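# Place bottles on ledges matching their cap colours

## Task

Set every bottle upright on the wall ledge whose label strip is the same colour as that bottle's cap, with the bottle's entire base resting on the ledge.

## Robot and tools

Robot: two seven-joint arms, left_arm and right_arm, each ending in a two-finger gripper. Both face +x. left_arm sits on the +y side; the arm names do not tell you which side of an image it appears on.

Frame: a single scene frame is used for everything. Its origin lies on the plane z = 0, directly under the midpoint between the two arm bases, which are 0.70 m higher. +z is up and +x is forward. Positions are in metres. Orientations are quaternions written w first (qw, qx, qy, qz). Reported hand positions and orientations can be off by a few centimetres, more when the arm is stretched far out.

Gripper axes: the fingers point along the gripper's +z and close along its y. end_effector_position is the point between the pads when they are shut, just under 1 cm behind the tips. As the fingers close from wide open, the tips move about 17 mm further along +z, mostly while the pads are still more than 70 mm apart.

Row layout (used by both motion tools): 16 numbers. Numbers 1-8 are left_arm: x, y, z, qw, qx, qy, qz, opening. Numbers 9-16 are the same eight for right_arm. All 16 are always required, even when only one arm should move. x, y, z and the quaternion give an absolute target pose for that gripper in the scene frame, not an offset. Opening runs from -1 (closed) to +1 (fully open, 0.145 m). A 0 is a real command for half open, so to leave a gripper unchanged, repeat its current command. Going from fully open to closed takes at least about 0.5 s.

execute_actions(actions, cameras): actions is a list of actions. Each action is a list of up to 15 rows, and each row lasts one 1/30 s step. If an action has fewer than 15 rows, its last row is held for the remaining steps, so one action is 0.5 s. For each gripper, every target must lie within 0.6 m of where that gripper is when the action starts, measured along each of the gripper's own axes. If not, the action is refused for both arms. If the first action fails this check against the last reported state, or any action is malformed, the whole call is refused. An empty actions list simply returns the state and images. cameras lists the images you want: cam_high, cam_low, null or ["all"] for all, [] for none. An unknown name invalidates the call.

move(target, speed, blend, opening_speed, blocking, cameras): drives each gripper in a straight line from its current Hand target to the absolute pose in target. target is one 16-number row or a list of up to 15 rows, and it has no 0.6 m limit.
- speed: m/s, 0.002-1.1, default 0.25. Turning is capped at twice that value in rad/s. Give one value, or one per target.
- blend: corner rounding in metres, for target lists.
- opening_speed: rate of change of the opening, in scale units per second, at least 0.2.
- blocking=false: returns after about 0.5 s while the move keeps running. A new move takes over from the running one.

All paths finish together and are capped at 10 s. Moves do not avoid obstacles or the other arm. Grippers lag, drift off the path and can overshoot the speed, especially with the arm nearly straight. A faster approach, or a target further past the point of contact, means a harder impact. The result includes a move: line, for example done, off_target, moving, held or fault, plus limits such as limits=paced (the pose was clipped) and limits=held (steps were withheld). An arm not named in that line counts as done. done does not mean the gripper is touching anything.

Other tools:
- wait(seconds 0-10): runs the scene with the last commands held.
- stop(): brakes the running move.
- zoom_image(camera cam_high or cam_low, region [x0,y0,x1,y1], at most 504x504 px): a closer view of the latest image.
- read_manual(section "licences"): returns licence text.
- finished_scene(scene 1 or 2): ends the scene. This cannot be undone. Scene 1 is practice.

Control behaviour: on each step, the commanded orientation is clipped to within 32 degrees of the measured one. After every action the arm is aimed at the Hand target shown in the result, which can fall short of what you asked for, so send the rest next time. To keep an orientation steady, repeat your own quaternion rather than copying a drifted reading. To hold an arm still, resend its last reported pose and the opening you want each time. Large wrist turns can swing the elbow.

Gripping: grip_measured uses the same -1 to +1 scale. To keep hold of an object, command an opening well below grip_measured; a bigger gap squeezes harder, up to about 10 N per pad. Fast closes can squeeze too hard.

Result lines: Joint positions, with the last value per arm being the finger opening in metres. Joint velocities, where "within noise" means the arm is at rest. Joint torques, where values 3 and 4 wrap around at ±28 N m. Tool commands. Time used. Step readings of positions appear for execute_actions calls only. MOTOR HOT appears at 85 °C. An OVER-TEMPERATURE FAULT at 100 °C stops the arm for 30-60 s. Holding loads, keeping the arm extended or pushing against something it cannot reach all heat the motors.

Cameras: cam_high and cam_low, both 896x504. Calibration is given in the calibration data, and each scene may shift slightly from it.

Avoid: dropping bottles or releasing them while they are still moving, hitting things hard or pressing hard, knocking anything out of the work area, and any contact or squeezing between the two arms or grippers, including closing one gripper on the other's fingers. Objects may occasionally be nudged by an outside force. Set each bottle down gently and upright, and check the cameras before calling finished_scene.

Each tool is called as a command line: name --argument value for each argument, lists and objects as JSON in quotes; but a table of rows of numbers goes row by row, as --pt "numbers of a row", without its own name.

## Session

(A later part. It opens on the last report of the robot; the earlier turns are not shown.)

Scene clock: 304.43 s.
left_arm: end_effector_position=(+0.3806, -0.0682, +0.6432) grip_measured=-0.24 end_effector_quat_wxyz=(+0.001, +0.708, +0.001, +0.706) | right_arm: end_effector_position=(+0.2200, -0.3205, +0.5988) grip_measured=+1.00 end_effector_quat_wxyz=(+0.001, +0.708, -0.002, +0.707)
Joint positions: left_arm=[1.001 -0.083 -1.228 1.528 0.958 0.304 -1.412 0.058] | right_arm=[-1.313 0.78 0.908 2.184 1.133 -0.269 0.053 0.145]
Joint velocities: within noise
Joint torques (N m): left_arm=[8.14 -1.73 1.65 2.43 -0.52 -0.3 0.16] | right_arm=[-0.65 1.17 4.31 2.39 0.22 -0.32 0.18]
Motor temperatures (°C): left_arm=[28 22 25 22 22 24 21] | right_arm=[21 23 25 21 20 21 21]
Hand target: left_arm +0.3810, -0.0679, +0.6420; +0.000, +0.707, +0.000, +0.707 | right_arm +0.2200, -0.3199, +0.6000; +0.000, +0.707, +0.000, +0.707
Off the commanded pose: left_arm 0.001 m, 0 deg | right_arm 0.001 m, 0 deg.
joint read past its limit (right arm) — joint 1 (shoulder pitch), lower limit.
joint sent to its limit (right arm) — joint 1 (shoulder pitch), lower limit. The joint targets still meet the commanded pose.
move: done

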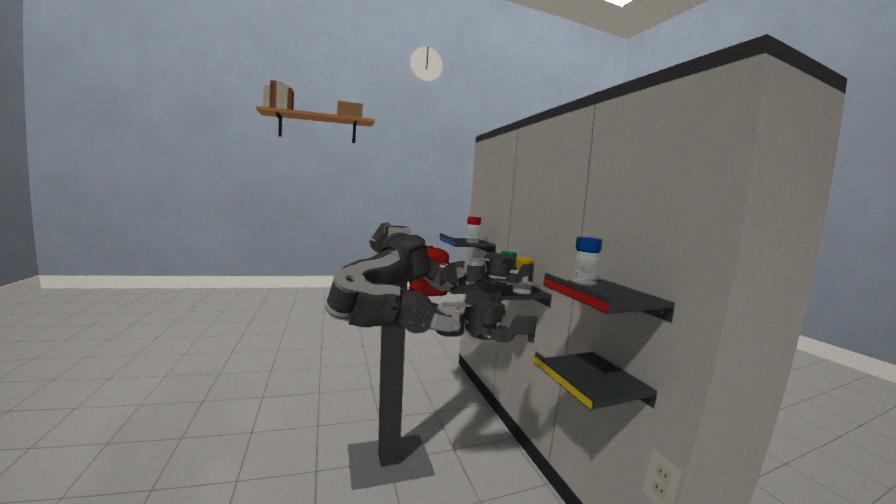

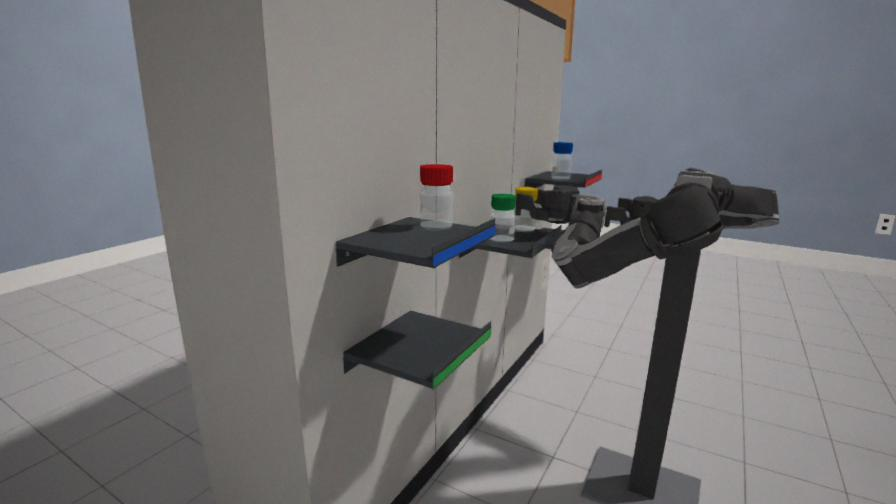

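move --pt "0.381 -0.068 0.640 0 0.7071 0 0.7071 -0.5 0.22 -0.32 0.6 0 0.7071 0 0.7071 1" --pt "0.381 -0.068 0.637 0 0.7071 0 0.7071 -0.5 0.22 -0.32 0.6 0 0.7071 0 0.7071 1" --speed 0.02

zoom_image --camera "cam_low" --region '[450, 150, 580, 270]'

zoom_image --camera "cam_high" --region '[460, 220, 560, 320]'

Scene clock: 315.03 s.
left_arm: end_effector_position=(+0.3805, -0.0679, +0.6428) grip_measured=-0.24 end_effector_quat_wxyz=(+0.001, +0.702, +0.003, +0.713) | right_arm: end_effector_position=(+0.2200, -0.3205, +0.5988) grip_measured=+1.00 end_effector_quat_wxyz=(+0.001, +0.708, -0.002, +0.707)
Joint positions: left_arm=[0.996 -0.081 -1.237 1.524 0.936 0.287 -1.408 0.058] | right_arm=[-1.313 0.78 0.908 2.184 1.133 -0.269 0.053 0.145]
Joint velocities: within noise
Joint torques (N m): left_arm=[6.53 -1.62 1.73 2.14 -0.19 -0.16 0.22] | right_arm=[-0.57 1.2 4.36 2.25 0.23 -0.31 0.17]
Motor temperatures (°C): left_arm=[28 22 25 22 22 24 21] | right_arm=[21 23 25 21 20 20 21]
Hand target: left_arm +0.3809, -0.0680, +0.6370; +0.000, +0.707, +0.000, +0.707 | right_arm +0.2200, -0.3199, +0.6000; +0.000, +0.707, +0.000, +0.707
Off the commanded pose: left_arm 0.006 m, 1 deg | right_arm 0.001 m, 0 deg.
joint read past its limit (right arm) — joint 1 (shoulder pitch), lower limit.
joint sent to its limit (right arm) — joint 1 (shoulder pitch), lower limit. The joint targets still meet the commanded pose.
move: off_target (left_arm)

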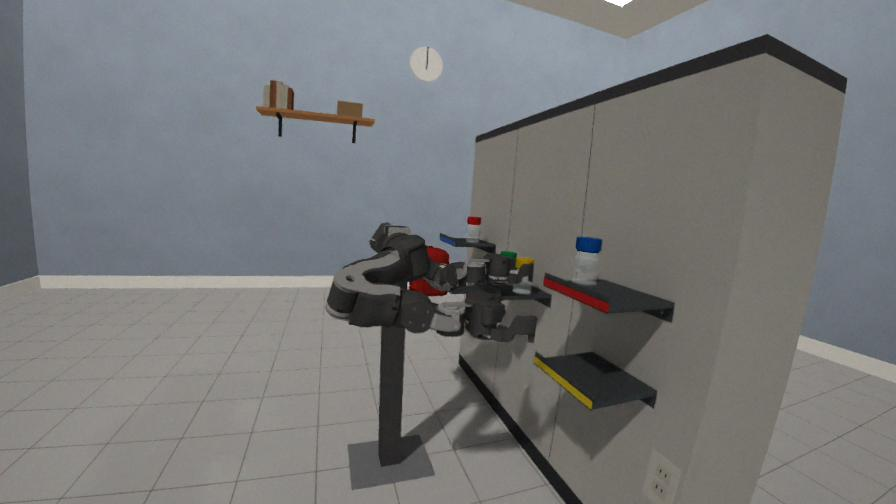

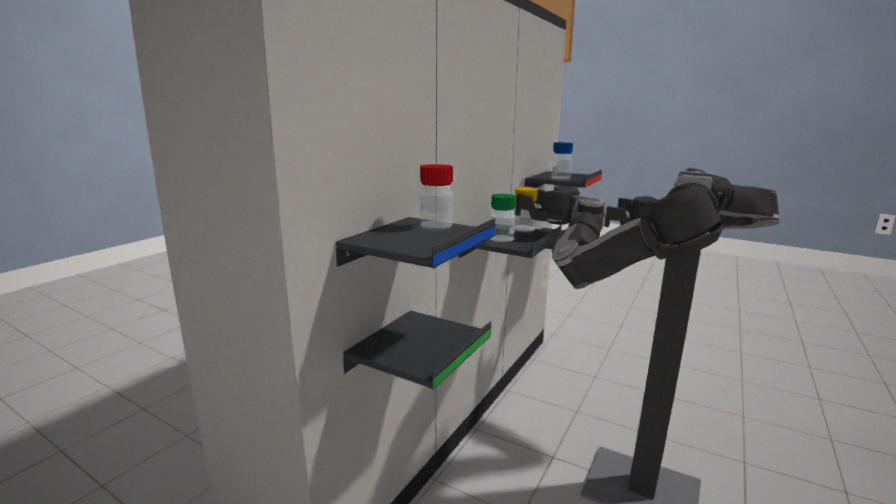

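Scaled by 3.877 from the camera's 896x504 image, which has a finer 1280x720 frame.

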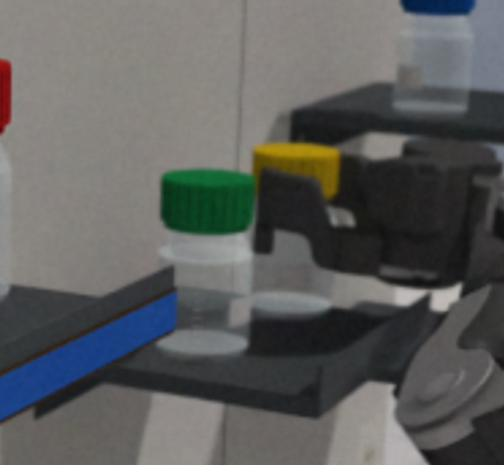

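Scaled by 5.040 from the camera's 896x504 image, which has a finer 1280x720 frame.

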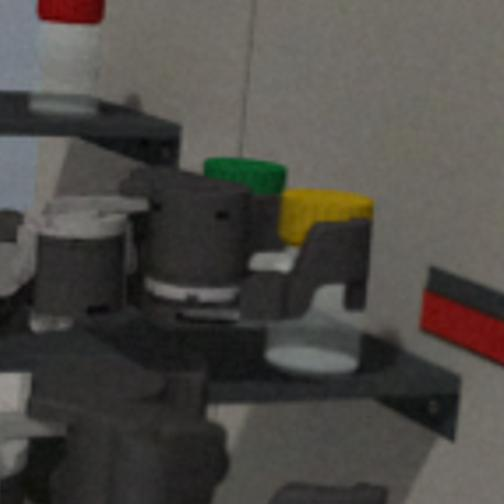

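move --pt "0.381 -0.068 0.643 0 0.7071 0 0.7071 -0.5 0.22 -0.32 0.6 0 0.7071 0 0.7071 1" --pt "0.381 -0.068 0.643 0 0.7071 0 0.7071 0.0 0.22 -0.32 0.6 0 0.7071 0 0.7071 1" --pt "0.27 -0.068 0.65 0 0.7071 0 0.7071 0.0 0.22 -0.32 0.6 0 0.7071 0 0.7071 1" --speed 0.1 --opening_speed 1

zoom_image --camera "cam_low" --region '[400, 120, 660, 300]'

zoom_image --camera "cam_high" --region '[400, 200, 560, 320]'

Scene clock: 327.40 s.
left_arm: end_effector_position=(+0.2701, -0.0684, +0.6499) grip_measured=+0.00 end_effector_quat_wxyz=(+0.024, +0.692, -0.021, +0.721) | right_arm: end_effector_position=(+0.2200, -0.3205, +0.5988) grip_measured=+1.00 end_effector_quat_wxyz=(+0.001, +0.708, -0.002, +0.707)
Joint positions: left_arm=[0.611 -0.164 -1.281 1.959 0.626 0.612 -1.577 0.076] | right_arm=[-1.313 0.78 0.908 2.184 1.133 -0.269 0.053 0.145]
Joint velocities: within noise
Joint torques (N m): left_arm=[5.02 -3.39 1.14 3.43 -0.37 0.01 0] | right_arm=[-0.73 1.23 4.25 2.26 0.23 -0.32 0.17]
Motor temperatures (°C): left_arm=[27 22 25 22 22 24 21] | right_arm=[21 23 25 21 20 20 21]
Hand target: left_arm +0.2701, -0.0677, +0.6498; +0.021, +0.692, -0.020, +0.721 | right_arm +0.2200, -0.3199, +0.6000; +0.000, +0.707, +0.000, +0.707
Off the commanded pose: left_arm 0.000 m, 4 deg | right_arm 0.001 m, 0 deg.
joint read past its limit (left arm) — joint 2 (shoulder roll), lower limit.
joint read past its limit (right arm) — joint 1 (shoulder pitch), lower limit.
joint sent to its limit (left arm) — joint 2 (shoulder roll), lower limit; joint 7 (wrist yaw), lower limit. The joint targets are off in orientation, not in position.
joint sent to its limit (right arm) — joint 1 (shoulder pitch), lower limit. The joint targets still meet the commanded pose.
move: off_target (left_arm)

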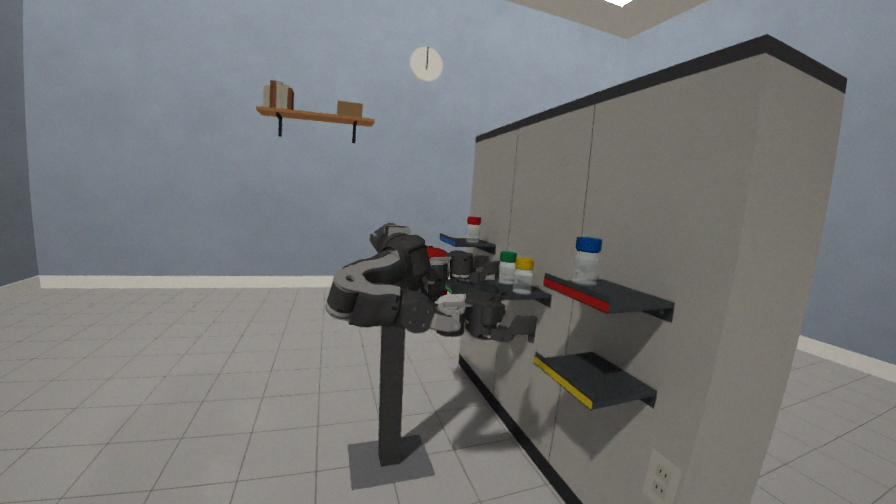

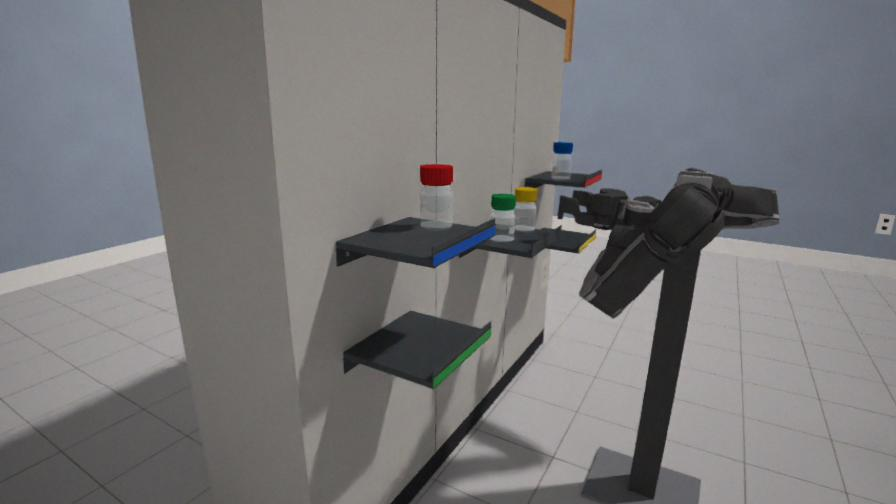

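Scaled by 1.938 from the camera's 896x504 image, which has a finer 1280x720 frame.

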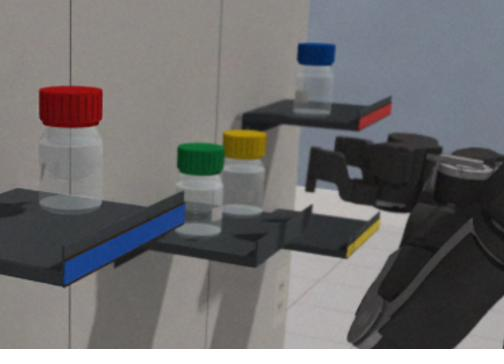

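Scaled by 3.150 from the camera's 896x504 image, which has a finer 1280x720 frame.

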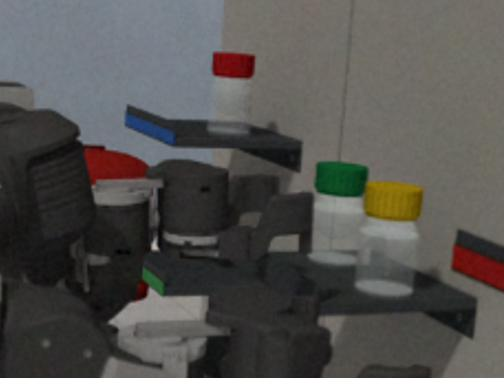

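move --pt "0.28 0.0446 0.65 0 0.7071 0 0.7071 0.2 0.22 -0.32 0.6 0 0.7071 0 0.7071 1" --pt "0.383 0.0446 0.645 0 0.7071 0 0.7071 0.2 0.22 -0.32 0.6 0 0.7071 0 0.7071 1" --pt "0.383 0.0446 0.645 0 0.7071 0 0.7071 -0.5 0.22 -0.32 0.6 0 0.7071 0 0.7071 1" --speed 0.1 --opening_speed 1.5

zoom_image --camera "cam_low" --region '[450, 150, 580, 270]'

zoom_image --camera "cam_high" --region '[460, 220, 560, 320]'

Scene clock: 344.13 s.
left_arm: end_effector_position=(+0.3828, +0.0456, +0.6448) grip_measured=-0.25 end_effector_quat_wxyz=(-0.003, +0.707, +0.001, +0.707) | right_arm: end_effector_position=(+0.2200, -0.3205, +0.5988) grip_measured=+1.00 end_effector_quat_wxyz=(+0.001, +0.708, -0.002, +0.707)
Joint positions: left_arm=[0.766 0.315 -0.925 1.918 0.883 0.478 -1.177 0.057] | right_arm=[-1.313 0.78 0.908 2.184 1.133 -0.269 0.053 0.145]
Joint velocities: within noise
Joint torques (N m): left_arm=[8.06 -0.65 2.09 3.07 -0.26 -0.36 0.23] | right_arm=[-0.7 1.17 4.27 2.33 0.23 -0.31 0.19]
Motor temperatures (°C): left_arm=[26 22 24 22 22 24 21] | right_arm=[21 23 25 21 20 20 21]
Hand target: left_arm +0.3830, +0.0446, +0.6449; +0.000, +0.707, +0.000, +0.707 | right_arm +0.2200, -0.3199, +0.6000; +0.000, +0.707, +0.000, +0.707
Off the commanded pose: left_arm 0.001 m, 0 deg | right_arm 0.001 m, 0 deg.
joint read past its limit (right arm) — joint 1 (shoulder pitch), lower limit.
joint sent to its limit (right arm) — joint 1 (shoulder pitch), lower limit. The joint targets still meet the commanded pose.
move: done

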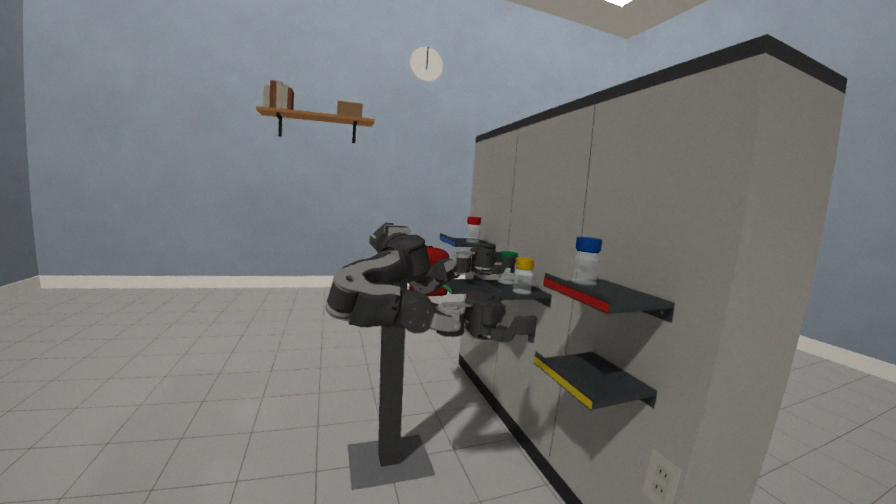

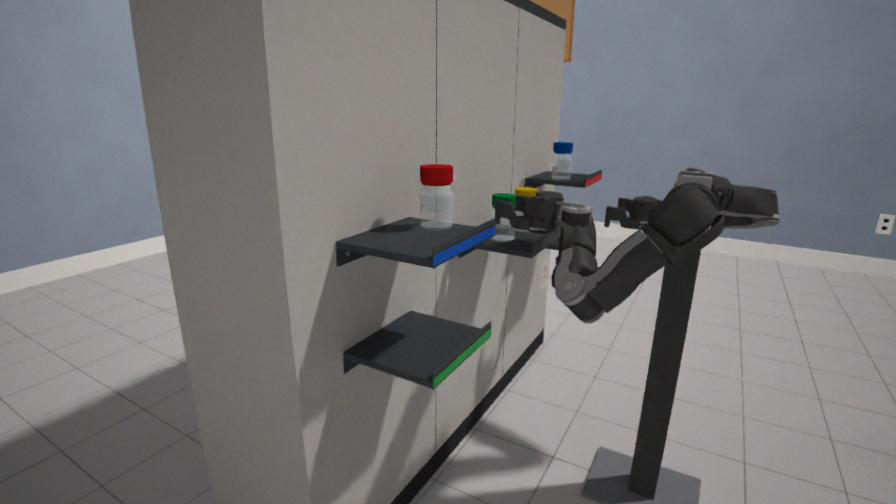

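Scaled by 3.877 from the camera's 896x504 image, which has a finer 1280x720 frame.

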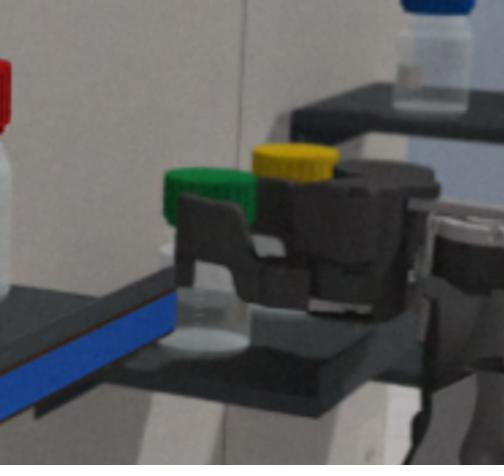

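Scaled by 5.040 from the camera's 896x504 image, which has a finer 1280x720 frame.

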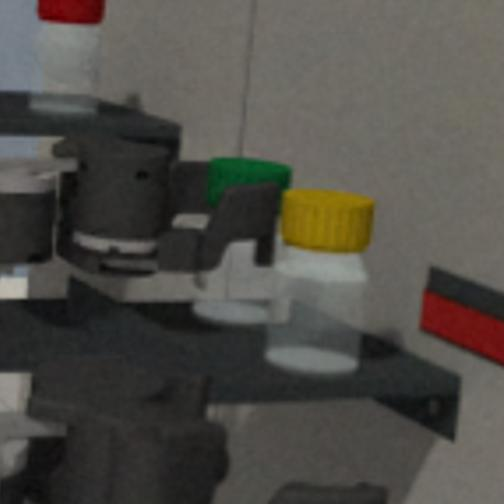

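move --pt "0.383 0.0446 0.68 0 0.7071 0 0.7071 -0.5 0.22 -0.32 0.6 0 0.7071 0 0.7071 1" --pt "0.28 0.06 0.69 0 0.7071 0 0.7071 -0.5 0.22 -0.32 0.6 0 0.7071 0 0.7071 1" --pt "0.24 0.26 0.62 0 0.7071 0 0.7071 -0.5 0.22 -0.32 0.6 0 0.7071 0 0.7071 1" --pt "0.26 0.41 0.59 0 0.7071 0 0.7071 -0.5 0.22 -0.32 0.6 0 0.7071 0 0.7071 1" --pt "0.383 0.41 0.585 0 0.7071 0 0.7071 -0.5 0.22 -0.32 0.6 0 0.7071 0 0.7071 1" --pt "0.383 0.41 0.563 0 0.7071 0 0.7071 -0.5 0.22 -0.32 0.6 0 0.7071 0 0.7071 1" --speed '[0.1,0.15,0.2,0.2,0.15,0.06]' --blend '[0.01,0.02,0.03,0.03,0.01,0]'

zoom_image --camera "cam_low" --region '[320, 220, 580, 400]'

zoom_image --camera "cam_high" --region '[400, 200, 560, 320]'

Scene clock: 367.53 s.
left_arm: end_effector_position=(+0.3824, +0.4106, +0.5597) grip_measured=-0.25 end_effector_quat_wxyz=(-0.001, +0.713, +0.002, +0.702) | right_arm: end_effector_position=(+0.2200, -0.3205, +0.5988) grip_measured=+1.00 end_effector_quat_wxyz=(+0.001, +0.708, -0.002, +0.707)
Joint positions: left_arm=[0.722 1.353 -1.182 1.174 1.585 -0.459 0.213 0.057] | right_arm=[-1.313 0.78 0.908 2.184 1.133 -0.269 0.053 0.145]
Joint velocities: within noise
Joint torques (N m): left_arm=[6.18 6 3.58 0.18 0.28 -0.98 0.24] | right_arm=[-0.75 1.07 4.42 2.32 0.2 -0.32 0.17]
Motor temperatures (°C): left_arm=[27 22 25 22 22 24 21] | right_arm=[21 23 25 21 20 20 21]
Hand target: left_arm +0.3830, +0.4100, +0.5629; +0.000, +0.707, +0.000, +0.707 | right_arm +0.2200, -0.3199, +0.6000; +0.000, +0.707, +0.000, +0.707
Off the commanded pose: left_arm 0.003 m, 1 deg | right_arm 0.001 m, 0 deg.
joint read past its limit (right arm) — joint 1 (shoulder pitch), lower limit.
joint sent to its limit (left arm) — joint 5 (forearm roll), upper limit. The joint targets still meet the commanded pose.
joint sent to its limit (right arm) — joint 1 (shoulder pitch), lower limit. The joint targets still meet the commanded pose.
move: done

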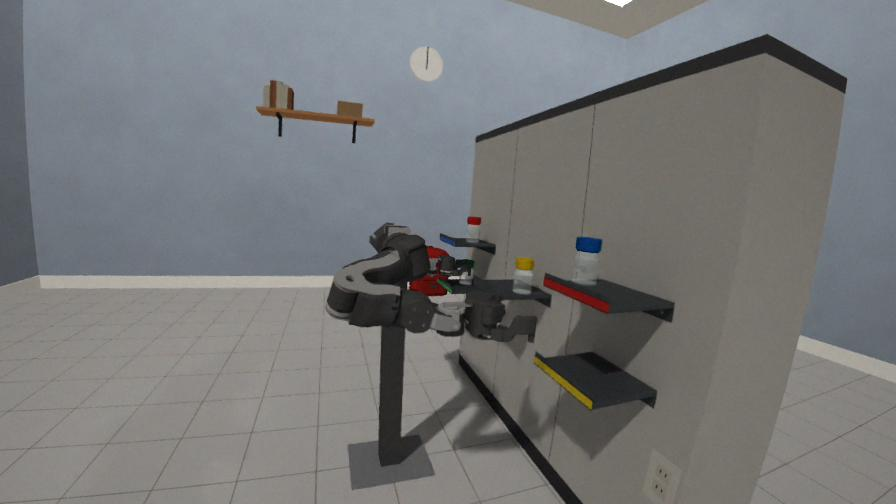

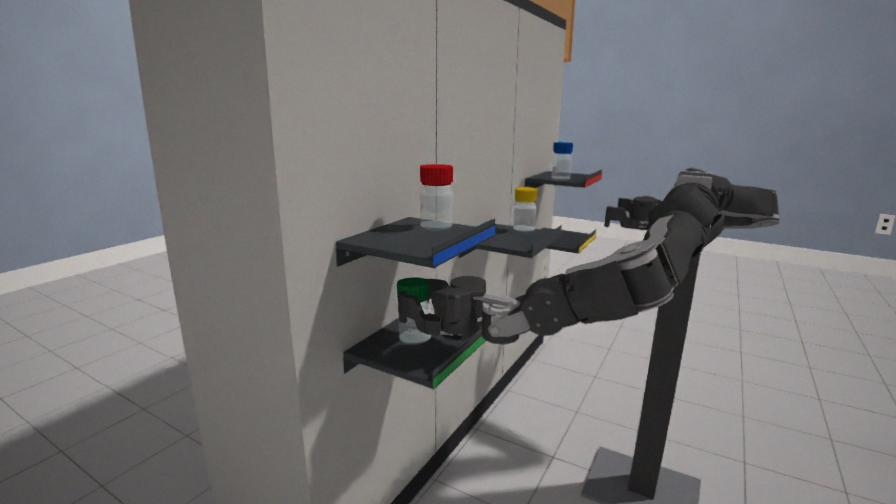

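Scaled by 1.938 from the camera's 896x504 image, which has a finer 1280x720 frame.

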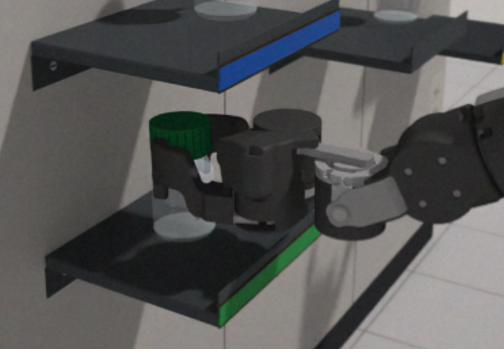

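Scaled by 3.150 from the camera's 896x504 image, which has a finer 1280x720 frame.

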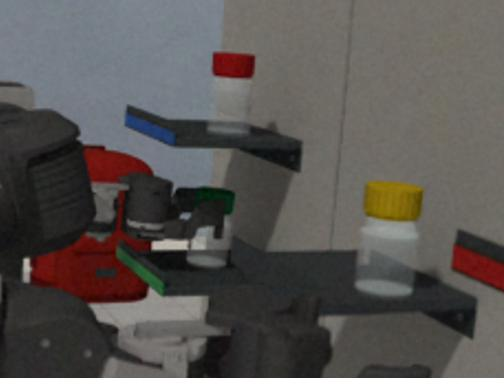

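move --pt "0.383 0.41 0.556 0 0.7071 0 0.7071 -0.5 0.22 -0.32 0.6 0 0.7071 0 0.7071 1" --pt "0.383 0.41 0.551 0 0.7071 0 0.7071 -0.5 0.22 -0.32 0.6 0 0.7071 0 0.7071 1" --speed 0.03

zoom_image --camera "cam_low" --region '[320, 220, 580, 400]'

Scene clock: 377.07 s.
left_arm: end_effector_position=(+0.3828, +0.4129, +0.5575) grip_measured=-0.25 end_effector_quat_wxyz=(-0.005, +0.700, +0.001, +0.714) | right_arm: end_effector_position=(+0.2200, -0.3205, +0.5988) grip_measured=+1.00 end_effector_quat_wxyz=(+0.001, +0.708, -0.002, +0.707)
Joint positions: left_arm=[0.704 1.327 -1.178 1.137 1.588 -0.513 0.227 0.057] | right_arm=[-1.313 0.78 0.908 2.184 1.133 -0.269 0.053 0.145]
Joint velocities: within noise
Joint torques (N m): left_arm=[4.44 4.65 2.61 0.06 0.18 -0.21 0.18] | right_arm=[-0.57 1.28 4.25 2.33 0.22 -0.31 0.17]
Motor temperatures (°C): left_arm=[26 23 25 22 22 25 21] | right_arm=[21 23 25 21 20 20 21]
Hand target: left_arm +0.3829, +0.4100, +0.5510; +0.000, +0.707, +0.000, +0.707 | right_arm +0.2200, -0.3199, +0.6000; +0.000, +0.707, +0.000, +0.707
Off the commanded pose: left_arm 0.007 m, 1 deg | right_arm 0.001 m, 0 deg.
joint read past its limit (left arm) — joint 5 (forearm roll), upper limit.
joint read past its limit (right arm) — joint 1 (shoulder pitch), lower limit.
joint sent to its limit (left arm) — joint 5 (forearm roll), upper limit. The joint targets still meet the commanded pose.
joint sent to its limit (right arm) — joint 1 (shoulder pitch), lower limit. The joint targets still meet the commanded pose.
move: off_target (left_arm)

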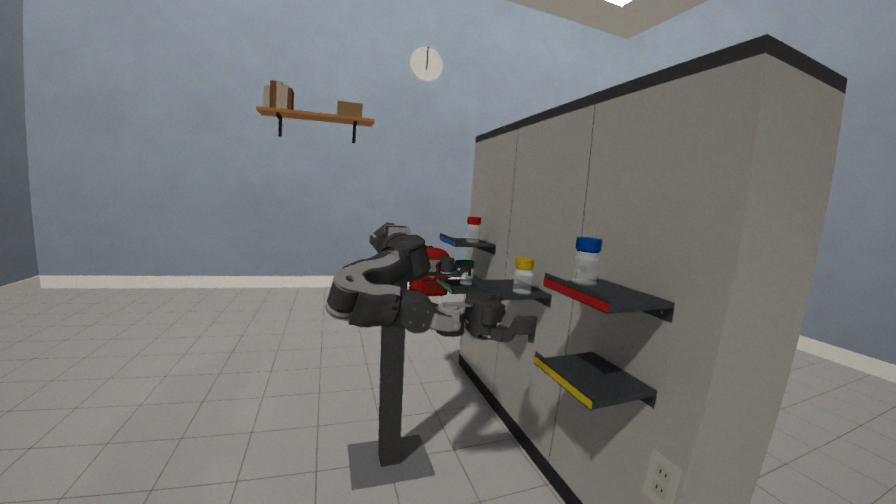

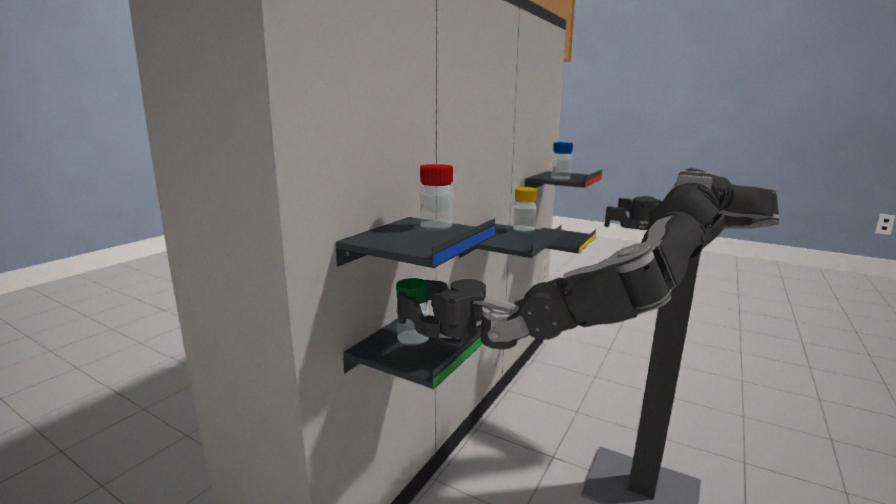

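Scaled by 1.938 from the camera's 896x504 image, which has a finer 1280x720 frame.

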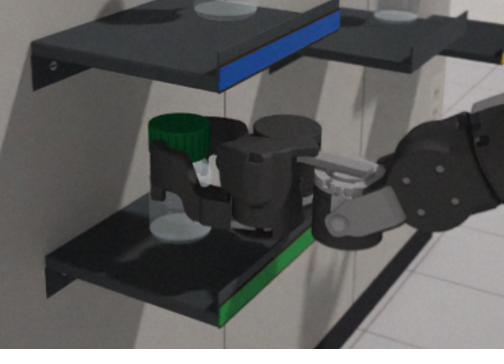

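move --pt "0.383 0.412 0.557 0 0.7071 0 0.7071 -0.5 0.25 -0.3 0.65 0 0.7071 0 0.7071 1" --pt "0.383 0.412 0.557 0 0.7071 0 0.7071 0.1 0.25 -0.2 0.65 0 0.7071 0 0.7071 1" --pt "0.26 0.412 0.58 0 0.7071 0 0.7071 0.1 0.28 -0.068 0.65 0 0.7071 0 0.7071 0.5" --speed 0.15 --opening_speed 1.5

zoom_image --camera "cam_low" --region '[400, 120, 660, 300]'

zoom_image --camera "cam_high" --region '[400, 200, 560, 320]'

Scene clock: 394.63 s.
left_arm: end_effector_position=(+0.2602, +0.4135, +0.5819) grip_measured=+0.10 end_effector_quat_wxyz=(-0.067, +0.723, -0.019, +0.687) | right_arm: end_effector_position=(+0.2806, -0.0693, +0.6495) grip_measured=+0.50 end_effector_quat_wxyz=(-0.198, +0.683, +0.195, +0.676)
Joint positions: left_arm=[0.728 1.883 -1.563 1.702 1.586 -0.786 0.066 0.083] | right_arm=[-1.311 1.998 0.952 2.441 1.354 -0.325 -0.735 0.112]
Joint velocities: within noise
Joint torques (N m): left_arm=[1.86 5.29 1.73 0.08 0.21 -0.68 0.15] | right_arm=[3.23 0.7 3.88 0.92 -0.21 -0.25 0.18]
Motor temperatures (°C): left_arm=[25 23 25 22 22 24 21] | right_arm=[21 23 25 20 20 20 21]
Hand target: left_arm +0.2602, +0.4117, +0.5801; -0.063, +0.725, -0.019, +0.686 | right_arm +0.2804, -0.0686, +0.6500; -0.200, +0.682, +0.196, +0.676
Off the commanded pose: left_arm 0.002 m, 8 deg | right_arm 0.001 m, 32 deg; orientation clipped.
joint read past its limit (right arm) — joint 2 (shoulder roll), upper limit; joint 4 (elbow), upper limit, where the elbow is as bent as it goes.
joint sent to its limit (left arm) — joint 3 (upper arm roll), lower limit; joint 5 (forearm roll), upper limit; joint 6 (wrist pitch), lower limit. The joint targets are off in orientation, not in position.
joint sent to its limit (right arm) — joint 1 (shoulder pitch), lower limit; joint 2 (shoulder roll), upper limit; joint 4 (elbow), upper limit, where the elbow is as bent as it goes. The joint targets are off in orientation, not in position.
move: off_target (left_arm, right_arm); target 3's new opening was sent with right_arm's hand 0.001 m and 32 deg from that target; limits=paced

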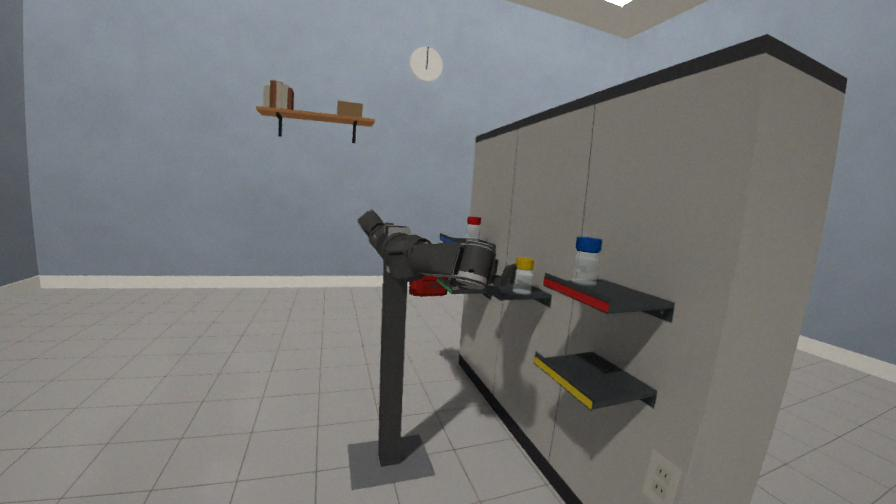

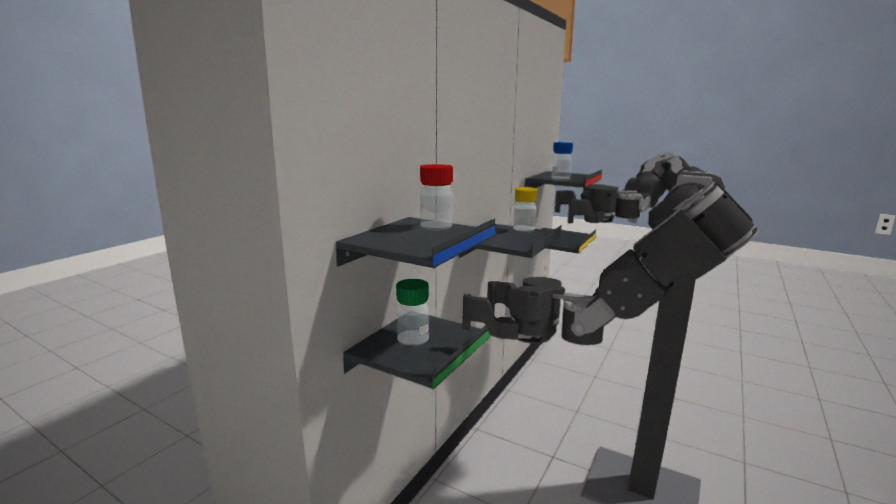

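Scaled by 1.938 from the camera's 896x504 image, which has a finer 1280x720 frame.

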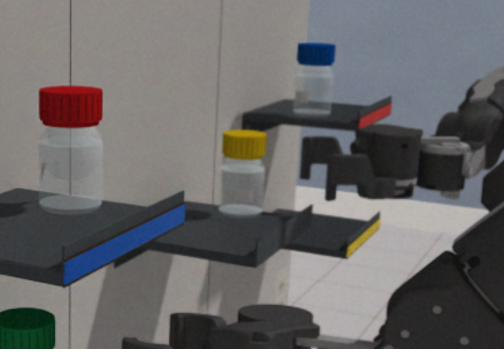

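Scaled by 3.150 from the camera's 896x504 image, which has a finer 1280x720 frame.

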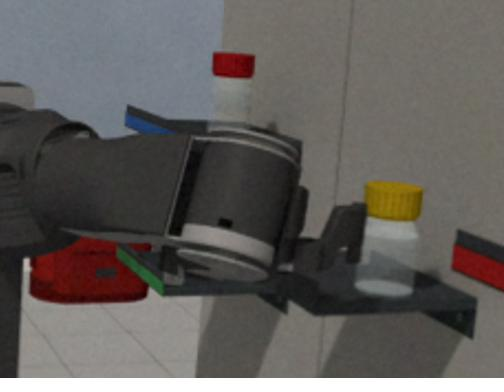

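move --pt "0.26 0.33 0.58 -0.1228 0.6964 0.1228 0.6964 0.1 0.25 -0.21 0.62 0 0.7071 0 0.7071 0.2" --pt "0.26 0.25 0.50 0 0.7071 0 0.7071 0.1 0.42 -0.21 0.52 0 0.7071 0 0.7071 0.2" --speed 0.15

Scene clock: 418.50 s.
left_arm: end_effector_position=(+0.2600, +0.2508, +0.5011) grip_measured=+0.10 end_effector_quat_wxyz=(-0.002, +0.707, +0.001, +0.707) | right_arm: end_effector_position=(+0.3904, -0.2235, +0.5370) grip_measured=+0.20 end_effector_quat_wxyz=(-0.056, +0.813, +0.189, +0.547)
Joint positions: left_arm=[0.043 1.376 -1.11 1.983 0.738 -0.788 -0.904 0.083] | right_arm=[-1.31 1.998 0.757 1.676 1.559 -0.163 -0.14 0.09]
Joint velocities: within noise
Joint torques (N m): left_arm=[2.15 4.36 1.99 2.13 -0.2 -0.42 0.25] | right_arm=[4.76 1.52 5.07 0.17 0.1 -0.3 0.12]
Motor temperatures (°C): left_arm=[24 24 25 22 22 25 21] | right_arm=[21 22 25 20 20 20 21]
Hand target: left_arm +0.2601, +0.2501, +0.5001; +0.000, +0.707, +0.000, +0.707 | right_arm +0.3905, -0.2224, +0.5376; -0.059, +0.813, +0.190, +0.547
Off the commanded pose: left_arm 0.001 m, 0 deg | right_arm 0.037 m, 32 deg.
joint read past its limit (left arm) — joint 6 (wrist pitch), lower limit.
joint read past its limit (right arm) — joint 2 (shoulder roll), upper limit.
joint sent to its limit (left arm) — joint 6 (wrist pitch), lower limit. The joint targets still meet the commanded pose.
joint sent to its limit (right arm) — joint 1 (shoulder pitch), lower limit; joint 2 (shoulder roll), upper limit; joint 5 (forearm roll), upper limit. The joint targets are off in position and orientation.
move: off_target (right_arm)

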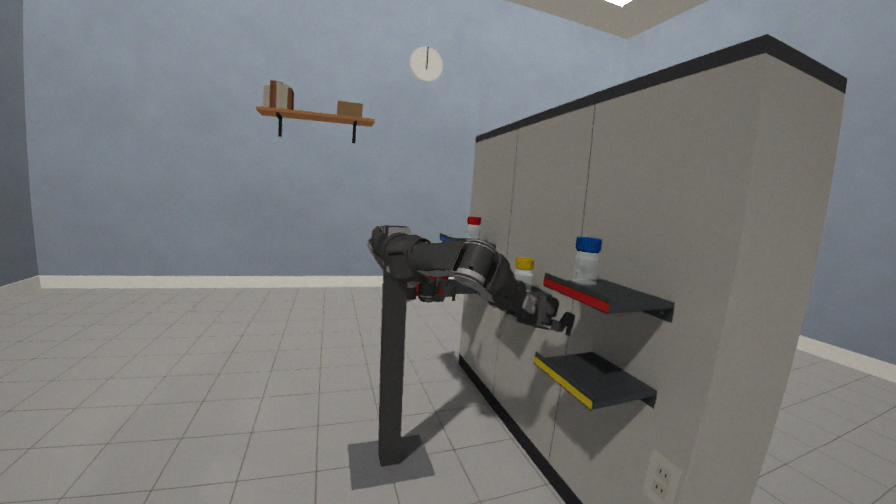

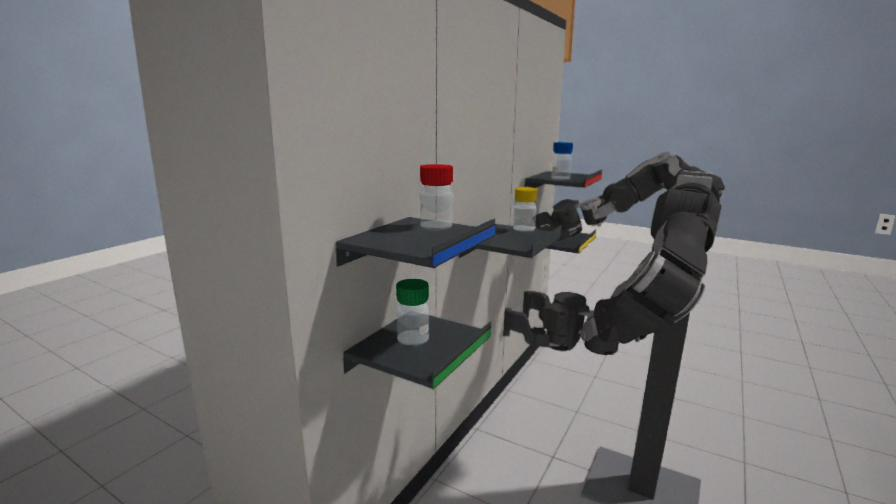

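move --pt "0.26 0.25 0.45 0 0.7071 0 0.7071 0.1 0.26 -0.21 0.45 0 0.924 0 0.383 0.2" --pt "0.20 0.2 0.22 0 1 0 0 0.1 0.20 -0.2 0.22 0 1 0 0 0.2" --speed 0.2

Scene clock: 435.80 s.
left_arm: end_effector_position=(+0.2007, +0.2003, +0.2205) grip_measured=+0.10 end_effector_quat_wxyz=(-0.002, +1.000, +0.000, +0.002) | right_arm: end_effector_position=(+0.1665, -0.2451, +0.3681) grip_measured=+0.20 end_effector_quat_wxyz=(-0.098, +0.960, +0.217, +0.145)
Joint positions: left_arm=[0.344 0.605 -1.111 1.061 1.509 0.704 -0.504 0.083] | right_arm=[-1.311 1.947 0.125 1.891 1.559 0.042 -0.079 0.09]
Joint velocities: within noise
Joint torques (N m): left_arm=[5.58 2.52 1.01 2.09 0.11 0.02 0.29] | right_arm=[2.84 1.25 0.77 0.84 0.11 -0.01 0.29]
Motor temperatures (°C): left_arm=[24 23 25 22 22 24 21] | right_arm=[22 22 25 20 20 20 21]
Hand target: left_arm +0.1999, +0.2000, +0.2200; +0.000, +1.000, +0.000, +0.000 | right_arm +0.1640, -0.2456, +0.3671; -0.099, +0.961, +0.216, +0.140
Off the commanded pose: left_arm 0.001 m, 0 deg | right_arm 0.158 m, 32 deg; orientation clipped.
joint sent to its limit (right arm) — joint 1 (shoulder pitch), lower limit; joint 5 (forearm roll), upper limit. The joint targets are off in position and orientation.
move: off_target (right_arm); limits=paced

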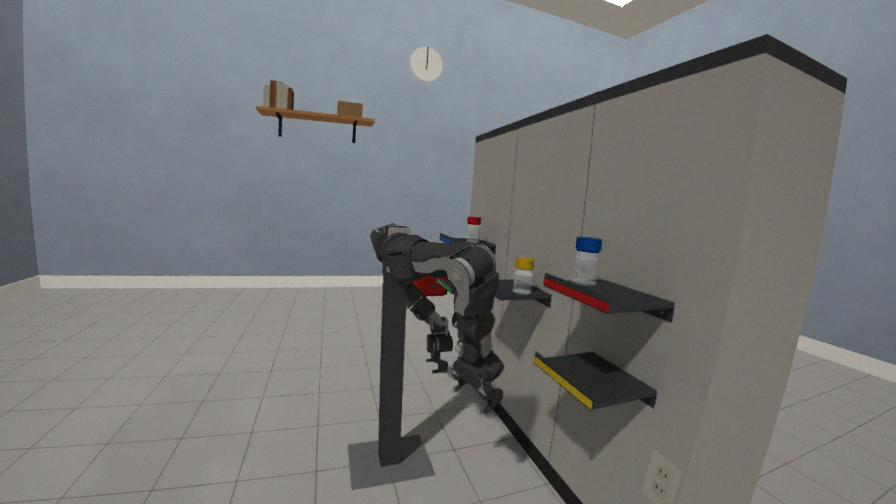

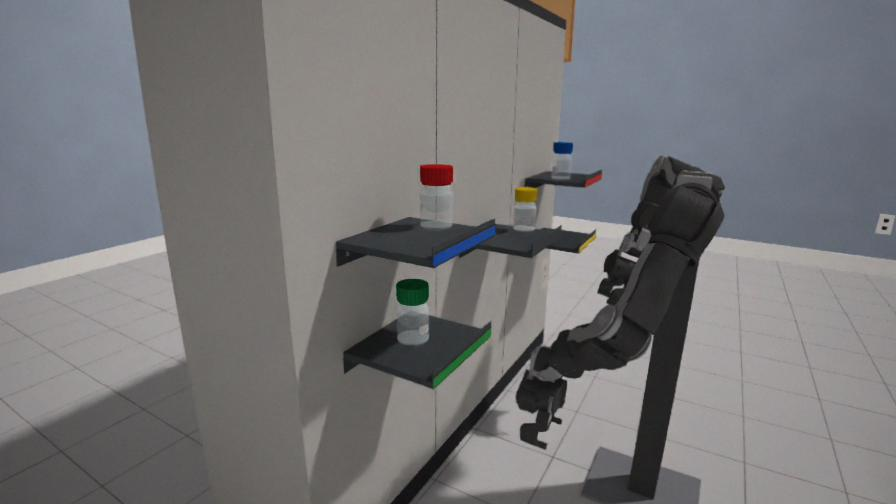

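move --pt "0.20 0.2 0.22 0 1 0 0 0.1 0.12 -0.4 0.2 0 1 0 0 0.2" --pt "0.20 0.2 0.22 0 1 0 0 0.1 0.12 -0.3 0.14 0 1 0 0 0.2" --speed 0.15

Scene clock: 446.70 s.
left_arm: end_effector_position=(+0.2007, +0.2003, +0.2205) grip_measured=+0.10 end_effector_quat_wxyz=(-0.001, +1.000, +0.000, +0.002) | right_arm: end_effector_position=(+0.1196, -0.3006, +0.1409) grip_measured=+0.20 end_effector_quat_wxyz=(+0.009, +1.000, -0.001, +0.005)
Joint positions: left_arm=[0.344 0.605 -1.111 1.061 1.509 0.704 -0.504 0.083] | right_arm=[0.279 0.347 -0.644 0.035 0.559 0.283 0.321 0.09]
Joint velocities: within noise
Joint torques (N m): left_arm=[5.55 2.49 1.02 2.09 0.11 0.02 0.28] | right_arm=[2.55 3.73 -0.46 0.59 0.08 -0.03 0.15]
Motor temperatures (°C): left_arm=[25 23 24 22 22 24 21] | right_arm=[21 23 24 20 20 20 21]
Hand target: left_arm +0.2000, +0.1999, +0.2200; +0.000, +1.000, +0.000, +0.000 | right_arm +0.1198, -0.2997, +0.1407; +0.007, +1.000, +0.000, +0.006
Off the commanded pose: left_arm 0.001 m, 0 deg | right_arm 0.001 m, 1 deg.
elbow stopped short (right arm): the move would have taken joint 4 (elbow) straighter than the controller allows.
move: done

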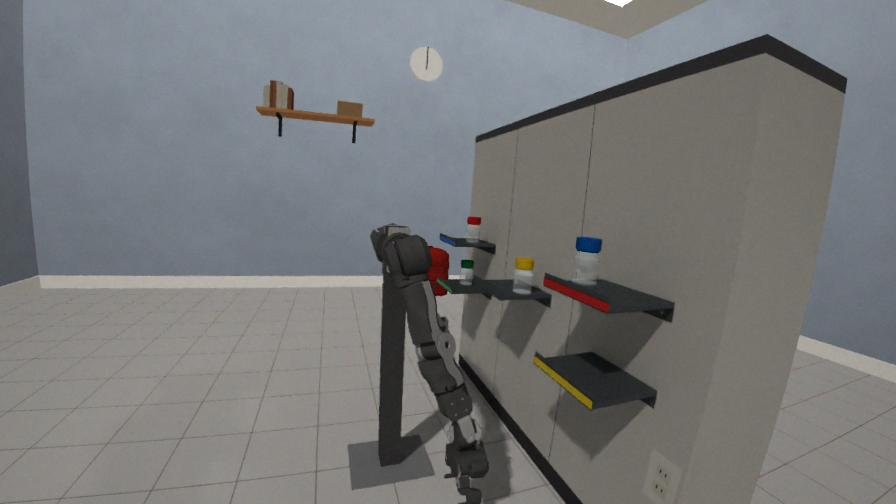

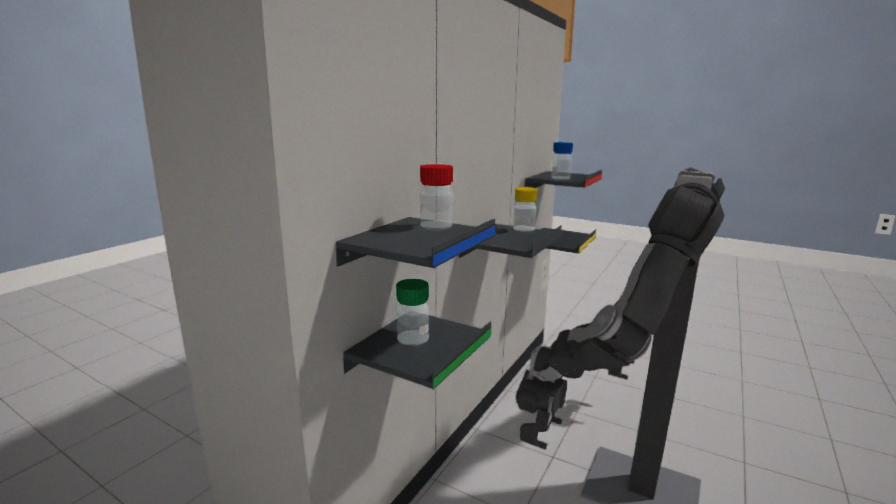

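move --pt "0.12 0.3 0.14 0 1 0 0 0.1 0.25 -0.21 0.42 0 0.924 0 0.383 0.2" --pt "0.25 0.21 0.42 0 0.924 0 0.383 0.1 0.27 -0.21 0.65 0 0.7071 0 0.7071 0.2" --pt "0.25 0.21 0.42 0 0.924 0 0.383 0.1 0.28 -0.068 0.65 -0.0923 0.701 0.0923 0.701 0.2" --speed 0.2

Scene clock: 464.37 s.
left_arm: end_effector_position=(+0.2504, +0.2081, +0.4204) grip_measured=+0.10 end_effector_quat_wxyz=(+0.004, +0.923, -0.001, +0.384) | right_arm: end_effector_position=(+0.2808, -0.0677, +0.6504) grip_measured=+0.20 end_effector_quat_wxyz=(-0.092, +0.650, +0.077, +0.751)
Joint positions: left_arm=[0.135 1.231 -0.925 2.094 1.406 0.118 -0.777 0.083] | right_arm=[0.012 0.288 -0.491 2.441 0.267 0.582 -0.45 0.09]
Joint velocities: within noise
Joint torques (N m): left_arm=[3.31 4.92 1.89 3.19 -0.16 -0.37 -0.02] | right_arm=[2.15 -0.04 -0.06 3.17 -0.15 -0.32 -0.15]
Motor temperatures (°C): left_arm=[25 23 24 22 22 24 21] | right_arm=[21 23 24 20 20 20 21]
Hand target: left_arm +0.2500, +0.2100, +0.4200; +0.000, +0.924, +0.000, +0.383 | right_arm +0.2808, -0.0677, +0.6496; -0.090, +0.651, +0.077, +0.750
Off the commanded pose: left_arm 0.002 m, 0 deg | right_arm 0.001 m, 8 deg.
elbow stopped short (left arm): the move would have taken joint 4 (elbow) straighter than the controller allows.
joint read past its limit (right arm) — joint 4 (elbow), upper limit, where the elbow is as bent as it goes.
joint sent to its limit (right arm) — joint 4 (elbow), upper limit, where the elbow is as bent as it goes. The joint targets are off in orientation, not in position.
move: off_target (right_arm)

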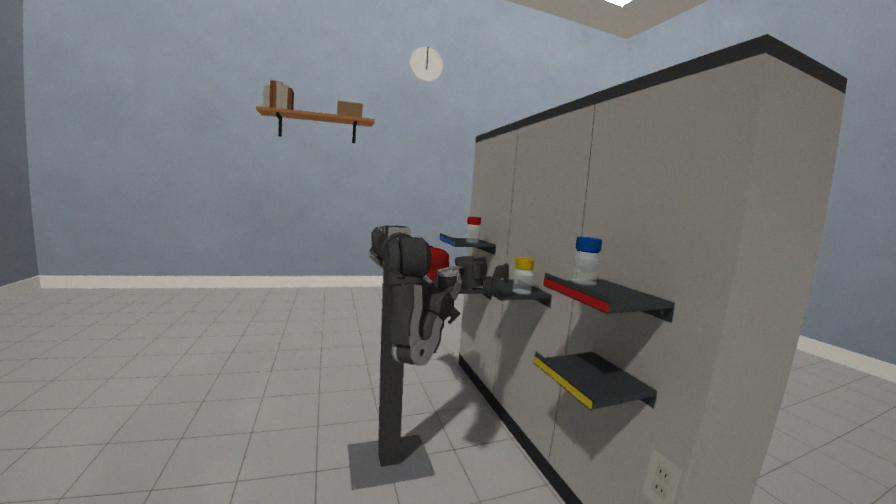

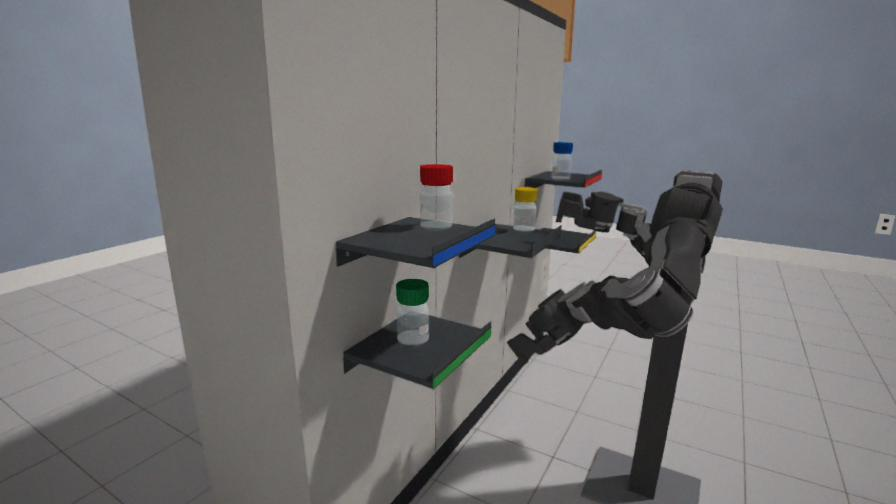

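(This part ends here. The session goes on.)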